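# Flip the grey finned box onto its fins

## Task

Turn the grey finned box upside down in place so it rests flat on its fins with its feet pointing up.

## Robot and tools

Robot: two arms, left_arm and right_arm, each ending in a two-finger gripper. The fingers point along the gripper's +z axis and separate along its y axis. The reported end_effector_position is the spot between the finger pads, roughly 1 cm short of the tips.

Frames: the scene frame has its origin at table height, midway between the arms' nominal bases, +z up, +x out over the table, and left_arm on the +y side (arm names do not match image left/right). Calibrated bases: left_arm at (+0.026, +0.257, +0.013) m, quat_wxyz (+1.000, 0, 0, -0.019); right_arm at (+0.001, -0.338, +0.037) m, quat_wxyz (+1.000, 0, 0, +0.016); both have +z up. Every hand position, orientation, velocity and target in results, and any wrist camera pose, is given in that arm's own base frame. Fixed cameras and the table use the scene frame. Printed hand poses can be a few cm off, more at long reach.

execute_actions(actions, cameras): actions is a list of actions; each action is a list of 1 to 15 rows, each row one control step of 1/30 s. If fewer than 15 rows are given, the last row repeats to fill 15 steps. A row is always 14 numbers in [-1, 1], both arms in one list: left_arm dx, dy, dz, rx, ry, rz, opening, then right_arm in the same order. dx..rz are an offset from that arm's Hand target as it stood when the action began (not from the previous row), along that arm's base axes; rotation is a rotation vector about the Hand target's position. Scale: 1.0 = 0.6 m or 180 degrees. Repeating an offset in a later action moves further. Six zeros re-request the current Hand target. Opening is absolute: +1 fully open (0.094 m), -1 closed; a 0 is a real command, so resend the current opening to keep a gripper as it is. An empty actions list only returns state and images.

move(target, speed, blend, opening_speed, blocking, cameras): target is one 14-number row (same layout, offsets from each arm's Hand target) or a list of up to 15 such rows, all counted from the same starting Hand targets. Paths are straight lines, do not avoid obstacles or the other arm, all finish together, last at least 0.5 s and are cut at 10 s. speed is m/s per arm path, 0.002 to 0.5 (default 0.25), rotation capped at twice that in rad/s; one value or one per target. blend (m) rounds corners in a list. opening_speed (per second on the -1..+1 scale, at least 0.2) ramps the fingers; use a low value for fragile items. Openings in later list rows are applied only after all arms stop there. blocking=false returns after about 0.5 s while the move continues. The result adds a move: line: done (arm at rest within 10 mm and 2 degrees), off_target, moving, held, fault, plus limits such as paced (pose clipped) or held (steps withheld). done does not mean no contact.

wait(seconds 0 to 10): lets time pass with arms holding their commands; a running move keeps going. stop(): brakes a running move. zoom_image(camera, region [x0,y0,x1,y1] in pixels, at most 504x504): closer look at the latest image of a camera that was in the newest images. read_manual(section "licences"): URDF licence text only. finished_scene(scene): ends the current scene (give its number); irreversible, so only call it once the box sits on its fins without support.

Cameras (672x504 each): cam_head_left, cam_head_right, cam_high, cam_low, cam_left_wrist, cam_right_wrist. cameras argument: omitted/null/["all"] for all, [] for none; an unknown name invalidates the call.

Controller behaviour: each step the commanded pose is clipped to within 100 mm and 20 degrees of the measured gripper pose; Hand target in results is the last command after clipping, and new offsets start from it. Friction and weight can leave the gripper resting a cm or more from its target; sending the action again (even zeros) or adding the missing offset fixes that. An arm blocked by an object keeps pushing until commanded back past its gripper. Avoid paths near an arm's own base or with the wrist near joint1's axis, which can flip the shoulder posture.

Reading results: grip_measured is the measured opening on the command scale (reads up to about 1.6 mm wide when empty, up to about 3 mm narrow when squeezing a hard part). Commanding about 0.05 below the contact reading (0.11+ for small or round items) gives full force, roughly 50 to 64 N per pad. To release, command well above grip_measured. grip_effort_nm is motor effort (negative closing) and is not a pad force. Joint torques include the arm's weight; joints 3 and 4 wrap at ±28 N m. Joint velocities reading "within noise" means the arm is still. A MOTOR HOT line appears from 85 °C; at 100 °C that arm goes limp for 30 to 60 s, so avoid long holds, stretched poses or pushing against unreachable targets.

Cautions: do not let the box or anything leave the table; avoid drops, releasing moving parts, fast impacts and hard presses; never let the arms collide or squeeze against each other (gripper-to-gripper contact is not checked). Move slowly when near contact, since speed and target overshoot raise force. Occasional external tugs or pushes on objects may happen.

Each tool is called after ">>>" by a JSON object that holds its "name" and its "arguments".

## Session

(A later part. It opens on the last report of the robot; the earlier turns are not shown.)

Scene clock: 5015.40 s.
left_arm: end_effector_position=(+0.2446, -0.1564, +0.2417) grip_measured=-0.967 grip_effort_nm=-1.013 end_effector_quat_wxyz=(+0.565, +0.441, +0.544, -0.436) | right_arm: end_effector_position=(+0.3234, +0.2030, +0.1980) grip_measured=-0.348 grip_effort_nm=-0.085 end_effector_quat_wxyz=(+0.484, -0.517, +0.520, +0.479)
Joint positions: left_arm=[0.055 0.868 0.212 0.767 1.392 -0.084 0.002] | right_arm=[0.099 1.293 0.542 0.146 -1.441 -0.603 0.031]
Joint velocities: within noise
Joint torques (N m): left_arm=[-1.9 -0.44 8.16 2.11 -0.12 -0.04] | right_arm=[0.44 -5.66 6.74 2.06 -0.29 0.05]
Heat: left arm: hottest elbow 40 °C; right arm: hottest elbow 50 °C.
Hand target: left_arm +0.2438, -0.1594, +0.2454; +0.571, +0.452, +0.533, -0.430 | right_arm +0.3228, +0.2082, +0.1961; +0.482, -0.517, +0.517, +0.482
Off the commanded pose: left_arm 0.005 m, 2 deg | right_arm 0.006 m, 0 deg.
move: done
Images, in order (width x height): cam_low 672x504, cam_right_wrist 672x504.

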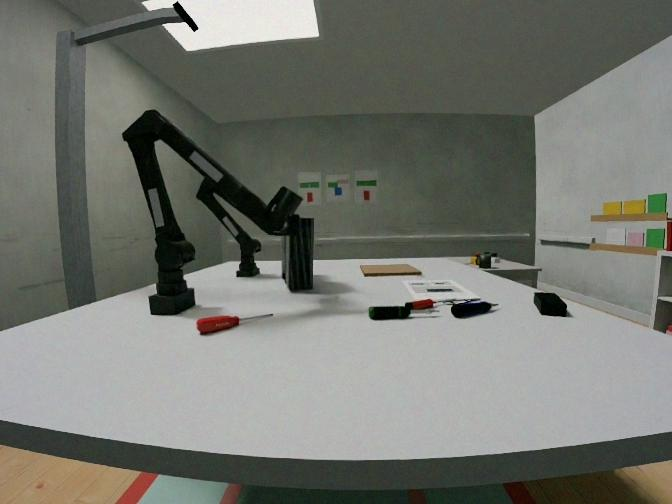

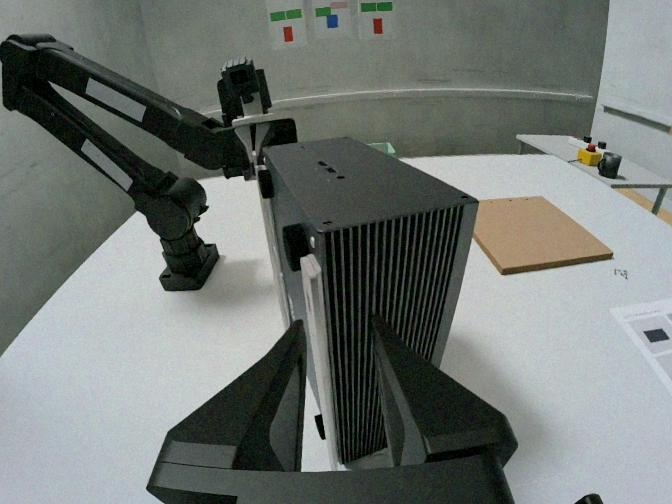

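>>> {"name": "move", "arguments": {"target": [0,0,0,0,0,0,-1.0,-0.0145,0.016,0,0,0,0.014,-0.35], "speed": 0.04, "cameras": ["cam_right_wrist"]}}

>>> {"name": "zoom_image", "arguments": {"camera": "cam_right_wrist", "region": [200, 150, 460, 410]}}

Scene clock: 5044.70 s.
left_arm: end_effector_position=(+0.2446, -0.1564, +0.2417) grip_measured=-0.967 grip_effort_nm=-1.009 end_effector_quat_wxyz=(+0.565, +0.441, +0.544, -0.436) | right_arm: end_effector_position=(+0.3164, +0.2130, +0.1983) grip_measured=-0.348 grip_effort_nm=-0.090 end_effector_quat_wxyz=(-0.476, +0.525, -0.510, -0.488)
Joint positions: left_arm=[0.055 0.868 0.212 0.767 1.392 -0.084 0.002] | right_arm=[0.13 1.293 0.542 0.146 -1.444 -0.602 0.031]
Joint velocities: within noise
Joint torques (N m): left_arm=[-1.85 -0.56 8.14 2.13 -0.12 -0.03] | right_arm=[0.03 -5.36 6.54 1.89 -0.58 -0.08]
Heat: left arm: hottest elbow 40 °C; right arm: hottest elbow 47 °C.
Hand target: left_arm +0.2438, -0.1594, +0.2454; +0.571, +0.452, +0.533, -0.430 | right_arm +0.3141, +0.2178, +0.1961; -0.472, +0.528, -0.506, -0.493
Off the commanded pose: left_arm 0.005 m, 2 deg | right_arm 0.006 m, 1 deg.
move: done
Images, in order (width x height): cam_right_wrist 672x504.

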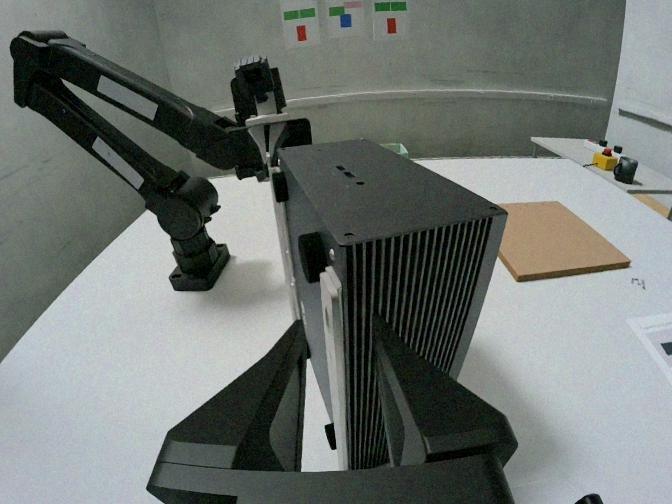

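Scaled by 1.938 from the camera's 672x504 image, which has a finer 960x720 frame.

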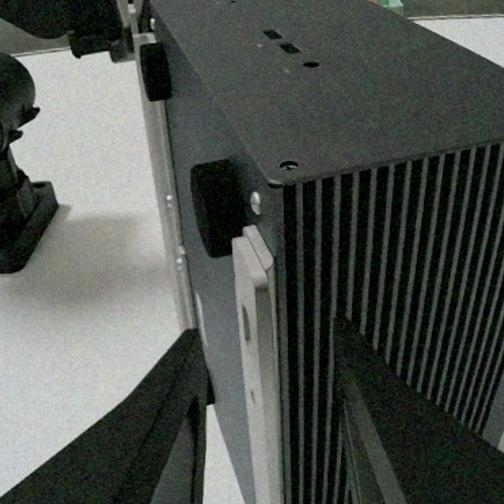

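>>> {"name": "move", "arguments": {"target": [0,0,0,0,0,0,-1.0,0.0,0.002,0,0,0,0,-1.0], "speed": 0.04, "opening_speed": 0.3, "cameras": ["cam_right_wrist","cam_head_right"]}}

>>> {"name": "zoom_image", "arguments": {"camera": "cam_right_wrist", "region": [200, 150, 460, 410]}}

>>> {"name": "zoom_image", "arguments": {"camera": "cam_head_right", "region": [240, 200, 460, 360]}}

Scene clock: 5073.90 s.
left_arm: end_effector_position=(+0.2448, -0.1563, +0.2417) grip_measured=-0.967 grip_effort_nm=-1.013 end_effector_quat_wxyz=(+0.565, +0.440, +0.545, -0.436) | right_arm: end_effector_position=(+0.3131, +0.2139, +0.1978) grip_measured=-0.941 grip_effort_nm=-1.013 end_effector_quat_wxyz=(-0.470, +0.522, -0.510, -0.496)
Joint positions: left_arm=[0.055 0.868 0.212 0.767 1.391 -0.087 0.002] | right_arm=[0.133 1.294 0.538 0.151 -1.455 -0.586 0.003]
Joint velocities: within noise
Joint torques (N m): left_arm=[-1.79 -0.5 8.12 2.18 -0.09 -0.02] | right_arm=[0.73 -5.36 6.76 2.03 -0.03 -0.04]
Heat: left arm: hottest elbow 40 °C; right arm: hottest elbow 45 °C.
Hand target: left_arm +0.2439, -0.1594, +0.2454; +0.571, +0.452, +0.533, -0.430 | right_arm +0.3142, +0.2189, +0.1962; -0.472, +0.528, -0.506, -0.492
Off the commanded pose: left_arm 0.005 m, 2 deg | right_arm 0.005 m, 1 deg.
move: done
Images, in order (width x height): cam_head_right 672x504, cam_right_wrist 672x504.

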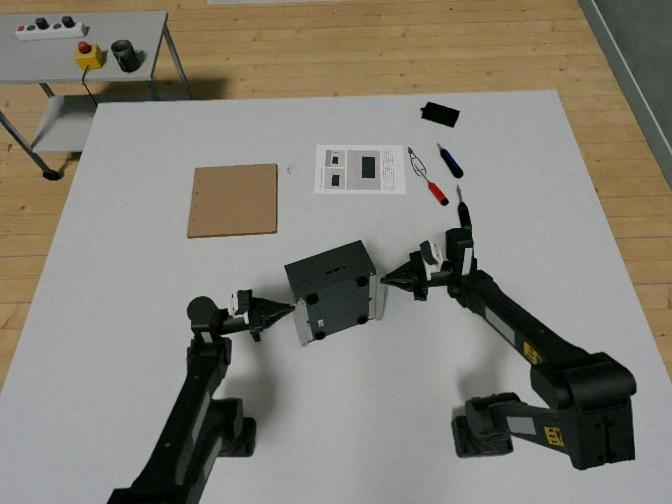

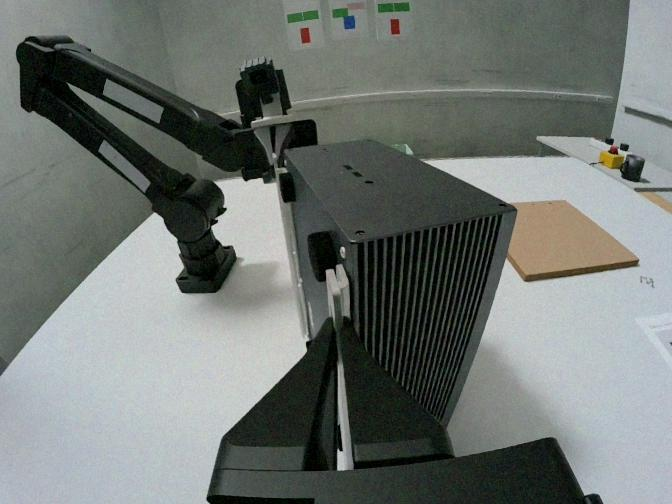

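Scaled by 1.938 from the camera's 672x504 image, which has a finer 960x720 frame.

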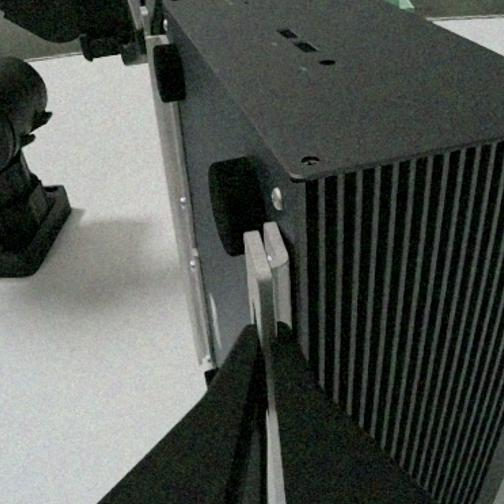

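Scaled by 2.291.

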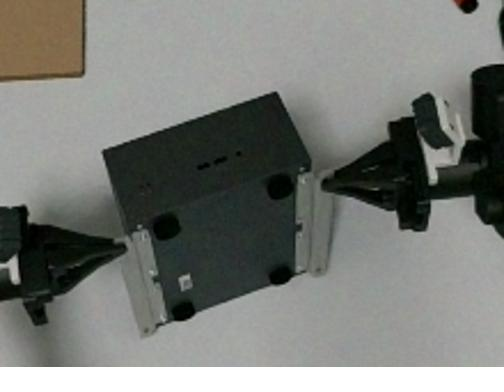

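>>> {"name": "move", "arguments": {"target": [0,0,0,0,0,0,-1.0,-0.095,-0.017,0.005,0,0,-0.006,-1.0], "speed": 0.04, "cameras": ["cam_right_wrist","cam_head_right","cam_low"]}}

>>> {"name": "zoom_image", "arguments": {"camera": "cam_head_right", "region": [240, 200, 460, 360]}}

>>> {"name": "zoom_image", "arguments": {"camera": "cam_low", "region": [240, 140, 420, 320]}}

Scene clock: 5098.20 s.
left_arm: end_effector_position=(+0.2411, -0.1566, +0.2351) grip_measured=-0.967 grip_effort_nm=-1.013 end_effector_quat_wxyz=(+0.566, +0.442, +0.544, -0.434) | right_arm: end_effector_position=(+0.2642, +0.2064, +0.1934) grip_measured=-0.951 grip_effort_nm=-1.043 end_effector_quat_wxyz=(-0.481, +0.524, -0.517, -0.477)
Joint positions: left_arm=[0.055 0.868 0.195 0.767 1.391 -0.065 0.002] | right_arm=[0.133 1.123 0.397 0.157 -1.416 -0.574 0.002]
Joint velocities: within noise
Joint torques (N m): left_arm=[-1.79 -0.44 9.32 2 -0.05 -0.22] | right_arm=[-0.32 -5.71 6.49 1.51 -1.17 0.21]
Heat: left arm: hottest elbow 40 °C; right arm: hottest elbow 45 °C.
Hand target: left_arm +0.2439, -0.1594, +0.2455; +0.571, +0.452, +0.533, -0.430 | right_arm +0.2572, +0.2087, +0.1992; -0.476, +0.523, -0.511, -0.488
Off the commanded pose: left_arm 0.011 m, 2 deg | right_arm 0.009 m, 2 deg.
move: off_target (left_arm)
Images, in order (width x height): cam_head_right 672x504, cam_low 672x504, cam_right_wrist 672x504.

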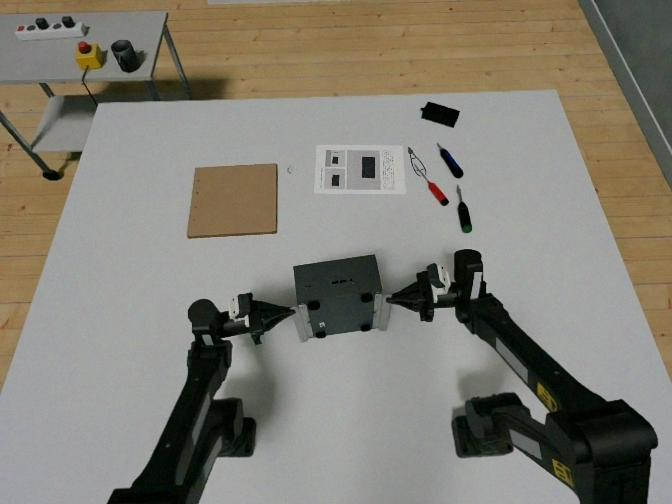

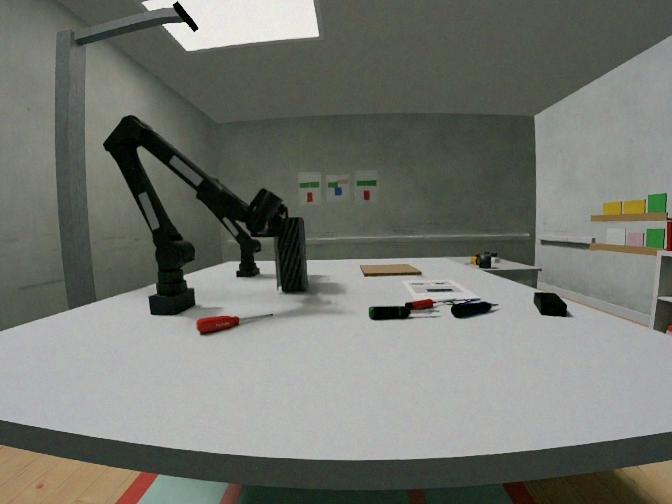

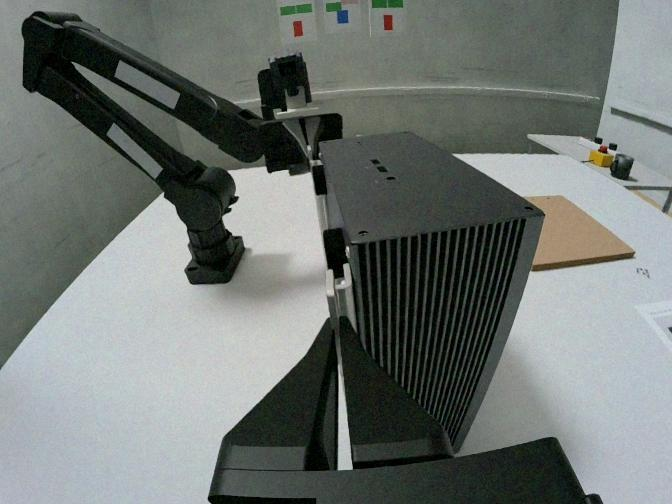

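Scaled by 2.291.

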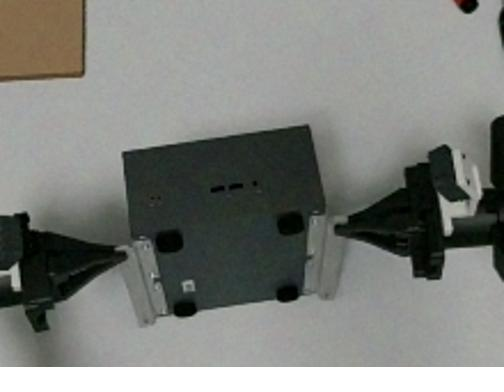

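Scaled by 2.800.

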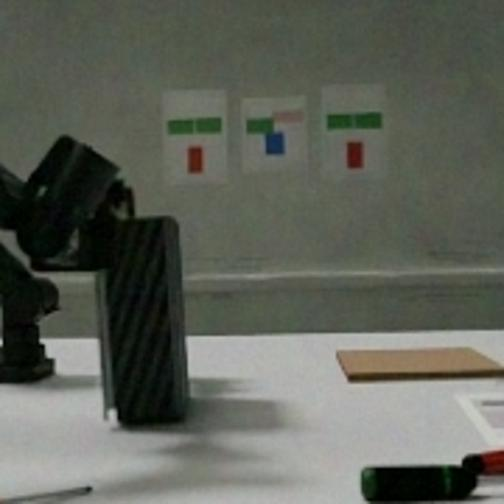

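>>> {"name": "move", "arguments": {"target": [[0.1387,0.0217,0.0312,0.0032,0.1061,-0.0138,-1.0,0.131,0.0033,0.04,-0.0009,0.085,-0.0138,-1.0],[0.256,0.0365,0.0297,-0.0138,0.1869,-0.012,-1.0,0.2425,0.0097,0.041,-0.002,0.1667,-0.0192,-1.0]], "speed": 0.06, "blend": 0.01, "cameras": ["cam_head_right","cam_low"]}}

>>> {"name": "zoom_image", "arguments": {"camera": "cam_low", "region": [240, 140, 420, 320]}}

>>> {"name": "zoom_image", "arguments": {"camera": "cam_head_right", "region": [240, 200, 460, 360]}}

Scene clock: 5183.40 s.
left_arm: end_effector_position=(+0.3862, -0.1421, +0.2500) grip_measured=-0.967 grip_effort_nm=-1.009 end_effector_quat_wxyz=(+0.394, +0.308, +0.660, -0.561) | right_arm: end_effector_position=(+0.3889, +0.2118, +0.2080) grip_measured=-0.951 grip_effort_nm=-1.038 end_effector_quat_wxyz=(+0.334, -0.359, +0.641, +0.591)
Joint positions: left_arm=[0.076 1.277 0.685 0.038 1.455 0.029 0.002] | right_arm=[0.105 1.444 0.733 0.075 -1.437 -0.085 0.002]
Joint velocities: within noise
Joint torques (N m): left_arm=[0.09 -6.24 11.23 1.22 0.99 -0.38] | right_arm=[-0.15 -8.94 10.25 1.57 -0.8 0.14]
Heat: left arm: hottest elbow 43 °C; right arm: hottest elbow 44 °C.
Hand target: left_arm +0.3975, -0.1375, +0.2632; +0.394, +0.305, +0.658, -0.564 | right_arm +0.4027, +0.2146, +0.2238; +0.341, -0.365, +0.634, +0.591
Off the commanded pose: left_arm 0.018 m, 1 deg | right_arm 0.021 m, 1 deg.
move: off_target (left_arm, right_arm)
Images, in order (width x height): cam_head_right 672x504, cam_low 672x504.

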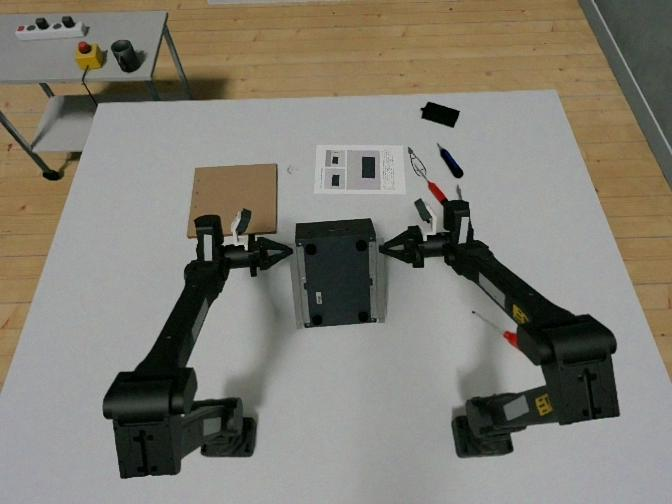

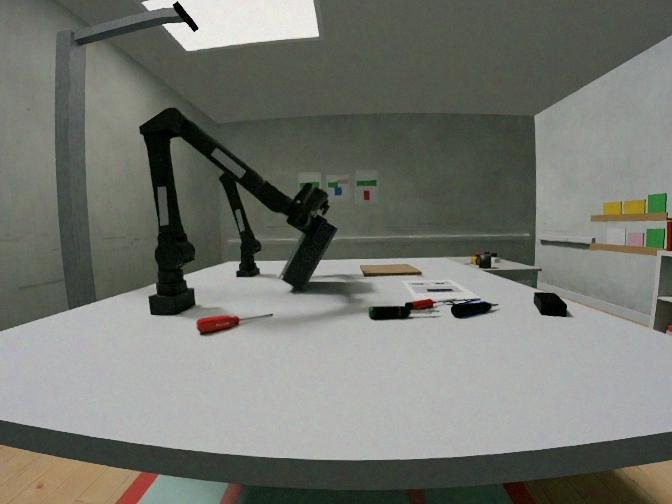

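Scaled by 2.800.

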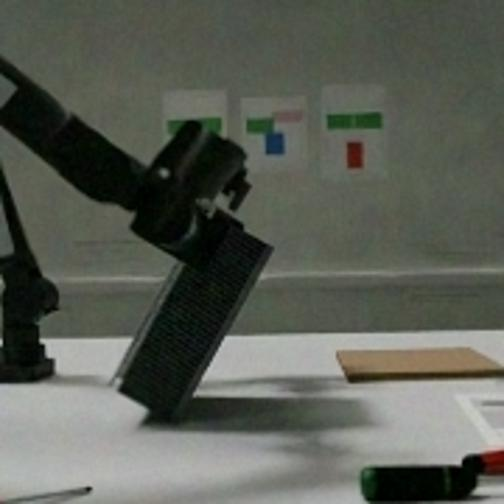

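Scaled by 2.291.

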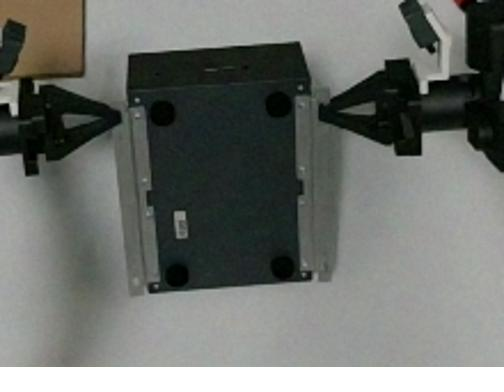

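>>> {"name": "move", "arguments": {"target": [[0.093,0.0117,-0.0275,-0.0104,0.0826,0,-1,0.088,0.005,-0.0233,-0.0047,0.0832,0,-1],[0.1722,0.0217,-0.0833,-0.0208,0.1653,0,-1,0.1633,0.0092,-0.0733,-0.0093,0.1663,0,-1]], "blend": 0.01, "speed": 0.06, "cameras": ["cam_head_right","cam_low"]}}

Scene clock: 5257.90 s.
left_arm: end_effector_position=(+0.4839, -0.1288, +0.1848) grip_measured=-0.967 grip_effort_nm=-1.009 end_effector_quat_wxyz=(+0.202, +0.114, +0.731, -0.642) | right_arm: end_effector_position=(+0.4844, +0.2202, +0.1526) grip_measured=-0.951 grip_effort_nm=-1.048 end_effector_quat_wxyz=(+0.138, -0.181, +0.723, +0.653)
Joint positions: left_arm=[0.089 1.657 0.983 -0.33 1.459 -0.11 0.002] | right_arm=[0.101 1.783 1.067 -0.329 -1.444 0.077 0.002]
Joint velocities: within noise
Joint torques (N m): left_arm=[-0.15 -12.86 12.01 1.07 1.78 -0.11] | right_arm=[-0.85 -14.86 10.33 0.88 -1.64 -0.22]
Heat: left arm: hottest elbow 46 °C; right arm: hottest elbow 49 °C.
Hand target: left_arm +0.5008, -0.1244, +0.2133; +0.221, +0.138, +0.718, -0.645 | right_arm +0.5006, +0.2201, +0.1798; +0.160, -0.205, +0.708, +0.656
Off the commanded pose: left_arm 0.033 m, 4 deg | right_arm 0.032 m, 4 deg.
move: off_target (left_arm, right_arm)
Images, in order (width x height): cam_head_right 672x504, cam_low 672x504.

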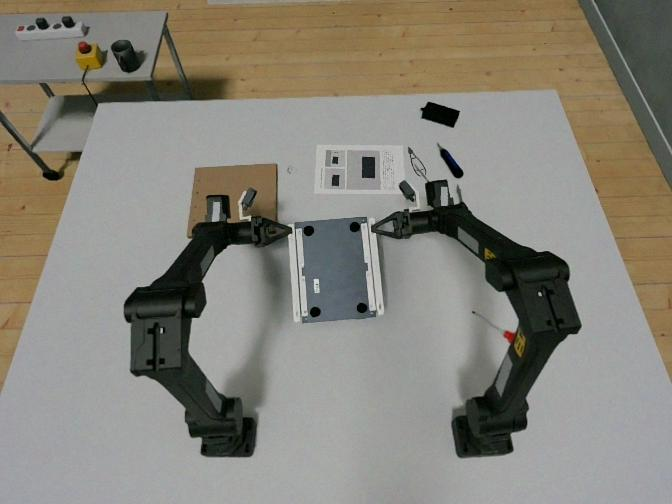

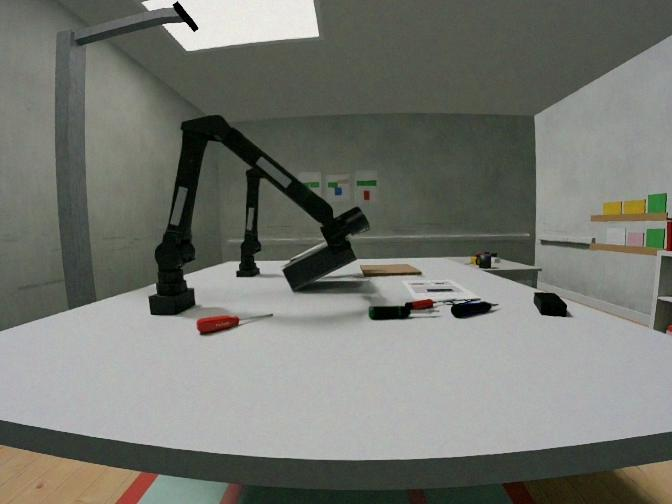

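>>> {"name": "move", "arguments": {"target": [[0.0463,0.0058,-0.065,-0.0083,0.0662,0,-1,0.0448,0.0025,-0.06,-0.0037,0.0665,0,-1],[0.0745,0.0093,-0.1538,-0.0167,0.1323,0,-1,0.0732,0.0042,-0.1417,-0.0075,0.133,0,-1]], "blend": 0.01, "speed": 0.05, "cameras": ["cam_head_right","cam_low"]}}

Scene clock: 5291.43 s.
left_arm: end_effector_position=(+0.5252, -0.1228, +0.0915) grip_measured=-0.967 grip_effort_nm=-1.009 end_effector_quat_wxyz=(+0.052, -0.027, +0.744, -0.666) | right_arm: end_effector_position=(+0.5253, +0.2241, +0.0684) grip_measured=-0.952 grip_effort_nm=-1.043 end_effector_quat_wxyz=(-0.018, -0.041, +0.744, +0.667)
Joint positions: left_arm=[0.094 1.956 1.16 -0.588 1.46 -0.147 0.002] | right_arm=[0.1 2.066 1.278 -0.629 -1.459 0.126 0.002]
Joint velocities: within noise
Joint torques (N m): left_arm=[-0.26 -16.56 10.73 0.51 2.28 -0.08] | right_arm=[-1.55 -18.2 9.17 0.34 -1.82 -0.31]
Heat: left arm: hottest elbow 47 °C; right arm: hottest elbow 53 °C.
Hand target: left_arm +0.5456, -0.1189, +0.1210; +0.072, -0.004, +0.732, -0.678 | right_arm +0.5446, +0.2225, +0.0948; +0.007, -0.066, +0.734, +0.676
Off the commanded pose: left_arm 0.036 m, 4 deg | right_arm 0.033 m, 4 deg.
move: off_target (left_arm, right_arm)
Images, in order (width x height): cam_head_right 672x504, cam_low 672x504.

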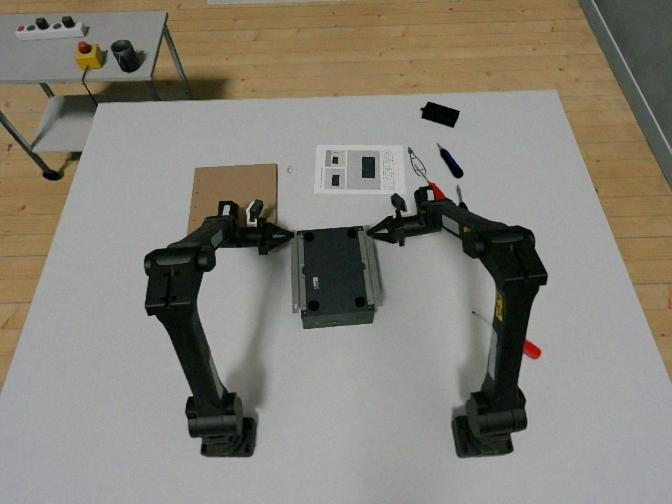

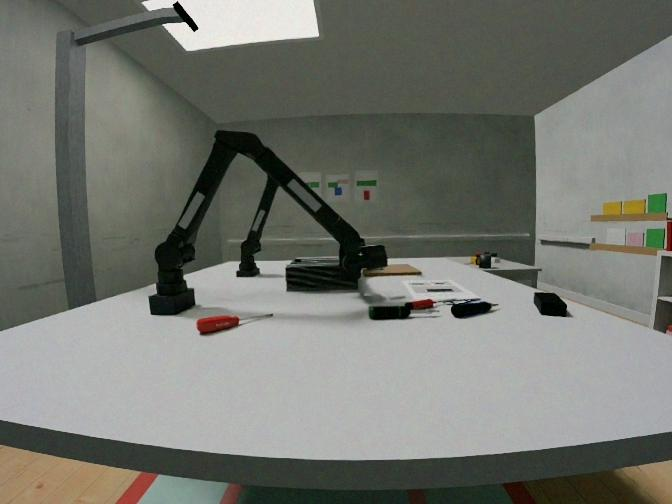

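>>> {"name": "move", "arguments": {"target": [0.0,0.0,-0.03,-0.0028,0.022,0,-1,0.0,0.0,-0.0317,-0.0012,0.0222,0,-1], "speed": 0.03, "cameras": ["cam_head_right","cam_low","cam_right_wrist","cam_left_wrist"]}}

>>> {"name": "zoom_image", "arguments": {"camera": "cam_low", "region": [250, 220, 430, 320]}}

Scene clock: 5307.73 s.
left_arm: end_effector_position=(+0.5250, -0.1226, +0.0891) grip_measured=-0.967 grip_effort_nm=-1.009 end_effector_quat_wxyz=(+0.037, -0.039, +0.737, -0.674) | right_arm: end_effector_position=(+0.5255, +0.2241, +0.0663) grip_measured=-0.952 grip_effort_nm=-1.043 end_effector_quat_wxyz=(-0.032, -0.031, +0.737, +0.674)
Joint positions: left_arm=[0.095 1.974 1.171 -0.621 1.481 -0.147 0.002] | right_arm=[0.1 2.085 1.293 -0.67 -1.481 0.115 0.002]
Joint velocities: within noise
Joint torques (N m): left_arm=[-0.44 -14.74 10.69 0.44 1.52 -0.18] | right_arm=[-1.38 -15.79 9.25 0.62 -1 -0.15]
Heat: left arm: hottest elbow 47 °C; right arm: hottest elbow 51 °C.
Hand target: left_arm +0.5455, -0.1189, +0.1029; +0.047, -0.028, +0.731, -0.680 | right_arm +0.5446, +0.2227, +0.0759; -0.018, -0.043, +0.735, +0.676
Off the commanded pose: left_arm 0.025 m, 2 deg | right_arm 0.021 m, 2 deg.
move: off_target (left_arm, right_arm)
Images, in order (width x height): cam_head_right 672x504, cam_low 672x504, cam_left_wrist 672x504, cam_right_wrist 672x504.

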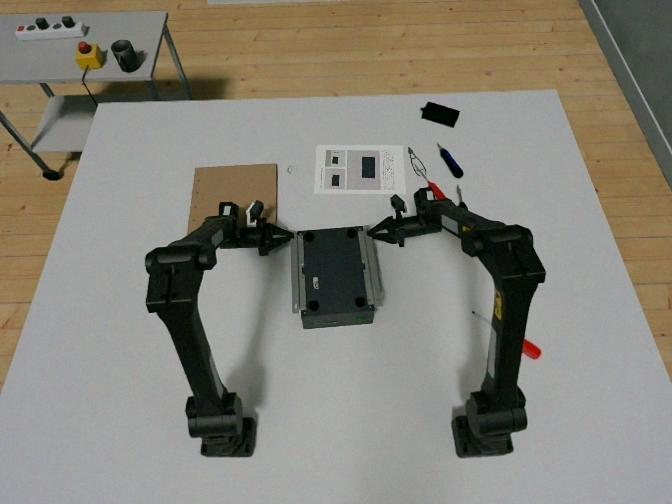

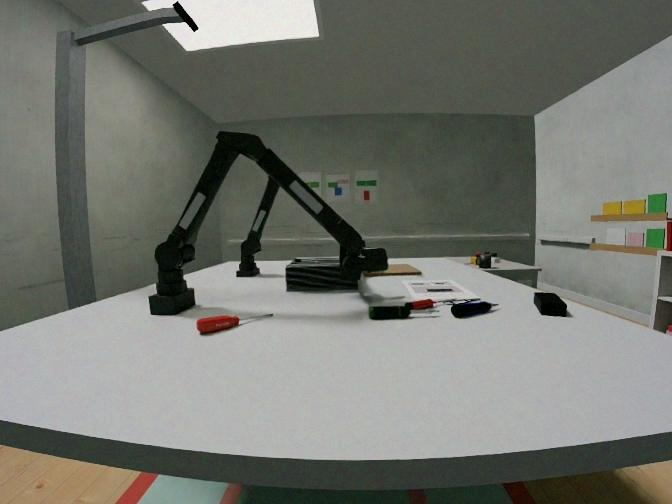

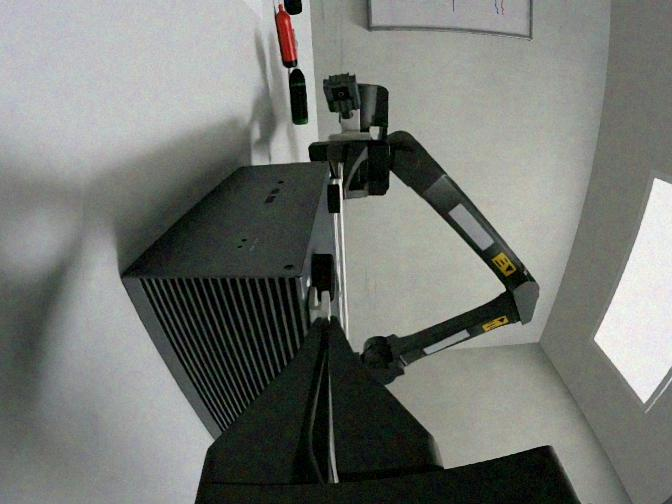

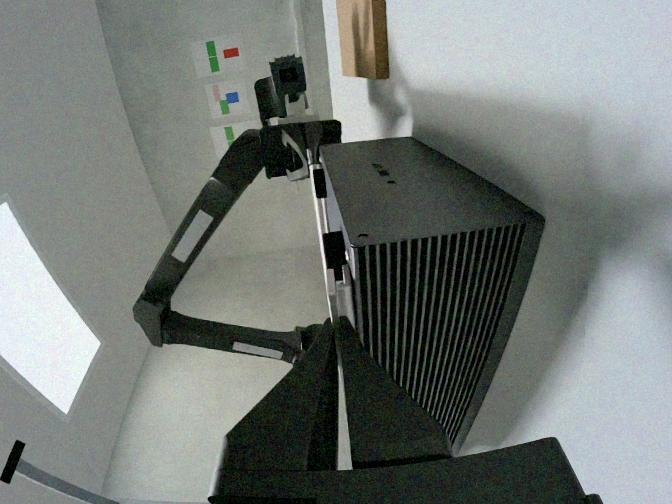

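Scaled by 2.800.

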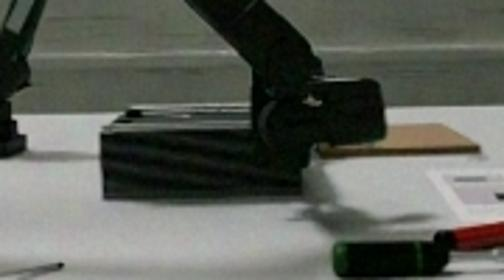

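>>> {"name": "move", "arguments": {"target": [0,0,0,0,0,0,-0.4,0,0,0,0,0,0,-0.4], "opening_speed": 0.3, "speed": 0.03, "cameras": ["cam_left_wrist","cam_right_wrist"]}}

Scene clock: 5319.33 s.
left_arm: end_effector_position=(+0.5323, -0.1221, +0.0985) grip_measured=-0.403 grip_effort_nm=0.149 end_effector_quat_wxyz=(+0.038, -0.037, +0.732, -0.680) | right_arm: end_effector_position=(+0.5311, +0.2240, +0.0704) grip_measured=-0.402 grip_effort_nm=0.081 end_effector_quat_wxyz=(-0.029, -0.034, +0.737, +0.675)
Joint positions: left_arm=[0.095 1.974 1.197 -0.643 1.496 -0.147 0.028] | right_arm=[0.098 2.088 1.314 -0.693 -1.483 0.101 0.028]
Joint velocities: within noise
Joint torques (N m): left_arm=[-0.44 -14.68 9.35 0.64 0.96 0.01] | right_arm=[-1.03 -16.38 8.51 0.39 -0.87 -0.21]
Heat: left arm: hottest elbow 46 °C; right arm: hottest elbow 50 °C.
Hand target: left_arm +0.5456, -0.1189, +0.1031; +0.047, -0.028, +0.731, -0.681 | right_arm +0.5446, +0.2227, +0.0758; -0.018, -0.043, +0.735, +0.676
Off the commanded pose: left_arm 0.014 m, 1 deg | right_arm 0.015 m, 2 deg.
move: off_target (left_arm, right_arm)
Images, in order (width x height): cam_left_wrist 672x504, cam_right_wrist 672x504.

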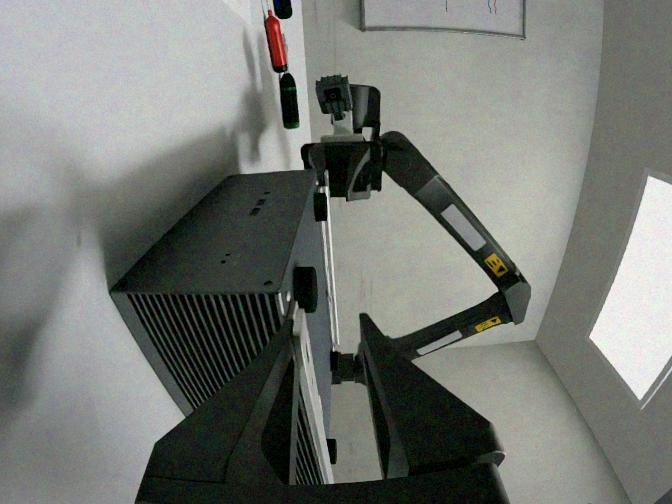

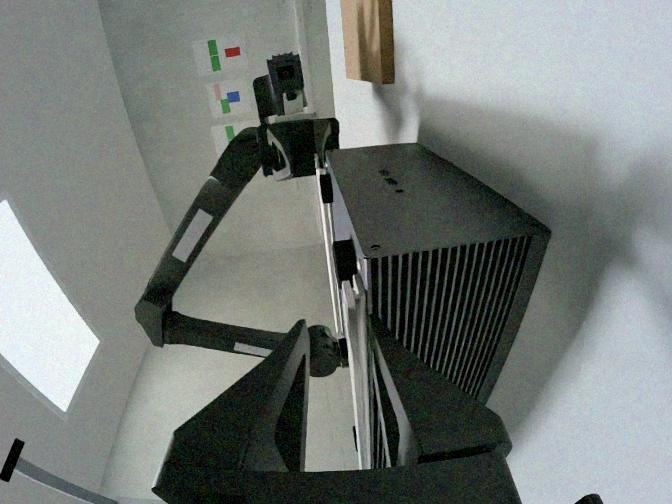

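>>> {"name": "move", "arguments": {"target": [[0,0,-0.0167,0,0,0,-0.4,0,0,-0.0067,0,0,0,-0.4],[-0.0367,0.1983,-0.0167,0,0,0,-0.4,-0.004,-0.2,-0.0067,0,0,0,-0.4],[-0.05,0.2667,0.2,0,0,0,-0.4,0,-0.2667,0.2,0,0,0,-0.4]], "blend": [0.003,0.02,0], "speed": [0.04,0.08,0.15], "cameras": ["cam_head_right","cam_low","cam_high"]}}

>>> {"name": "zoom_image", "arguments": {"camera": "cam_low", "region": [250, 220, 430, 320]}}

>>> {"name": "zoom_image", "arguments": {"camera": "cam_head_right", "region": [250, 190, 430, 350]}}

Scene clock: 5344.90 s.
left_arm: end_effector_position=(+0.5092, +0.0338, +0.2116) grip_measured=-0.402 grip_effort_nm=0.154 end_effector_quat_wxyz=(+0.107, -0.093, +0.763, -0.631) | right_arm: end_effector_position=(+0.5354, +0.0701, +0.1842) grip_measured=-0.402 grip_effort_nm=0.081 end_effector_quat_wxyz=(+0.032, +0.009, +0.769, +0.638)
Joint positions: left_arm=[0.403 1.865 1.41 -1.668 1.357 0.609 0.028] | right_arm=[-0.185 1.979 1.507 -1.679 -1.35 -0.63 0.028]
Joint velocities: within noise
Joint torques (N m): left_arm=[-0.03 -15.33 9.54 -0.59 0.69 -0.25] | right_arm=[-1.38 -16.38 8.84 -0.69 -0.74 -0.03]
Heat: left arm: hottest elbow 44 °C; right arm: hottest elbow 50 °C.
Hand target: left_arm +0.5155, +0.0411, +0.2229; +0.047, -0.028, +0.731, -0.680 | right_arm +0.5445, +0.0625, +0.1958; -0.018, -0.043, +0.735, +0.677
Off the commanded pose: left_arm 0.015 m, 12 deg | right_arm 0.017 m, 10 deg.
joint sent to its limit (left arm) — joint 4 (wrist pitch), lower limit. The joint targets are off in orientation, not in position.
joint sent to its limit (right arm) — joint 4 (wrist pitch), lower limit. The joint targets are off in orientation, not in position.
move: off_target (left_arm, right_arm)
Images, in order (width x height): cam_head_right 672x504, cam_high 672x504, cam_low 672x504.

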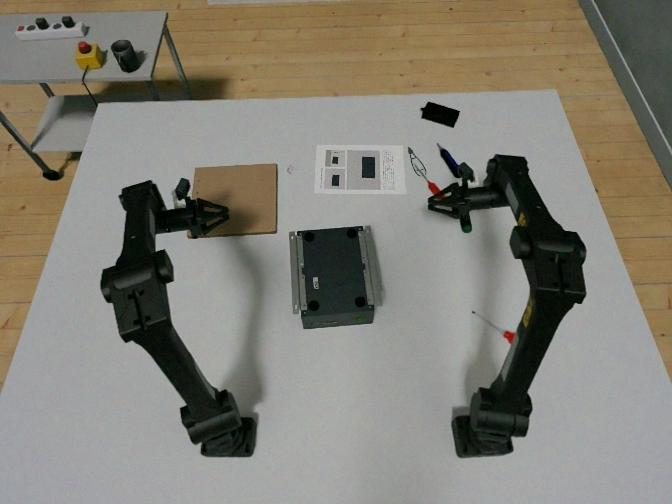

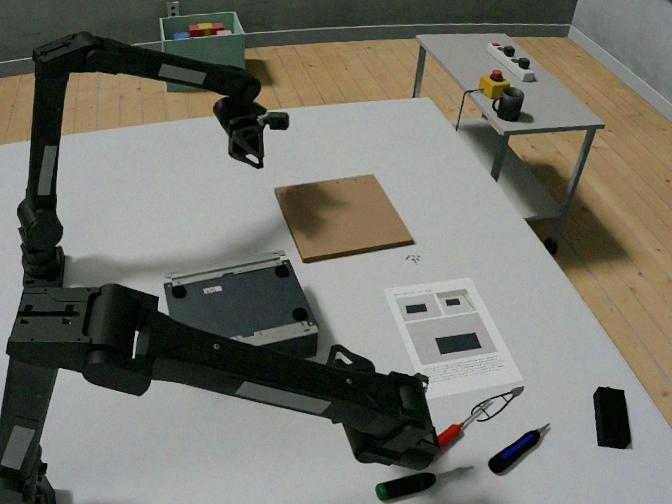

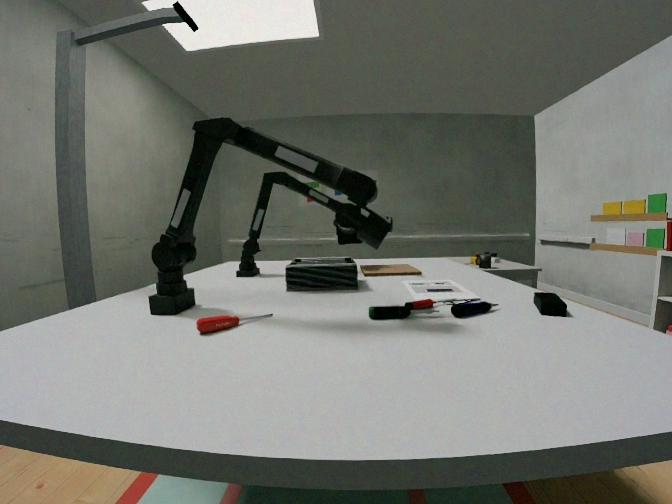

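Scaled by 2.800.

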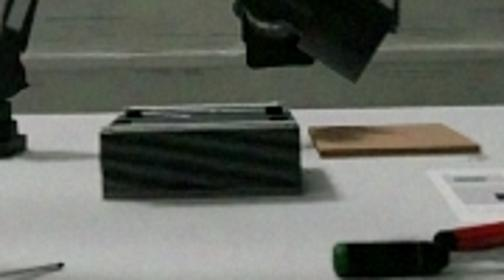

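Scaled by 2.800.

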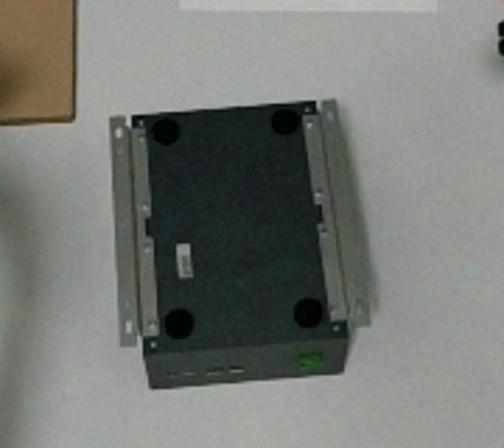

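>>> {"name": "finished_scene", "arguments": {"scene": 1}}

The scene is finished: the task was done.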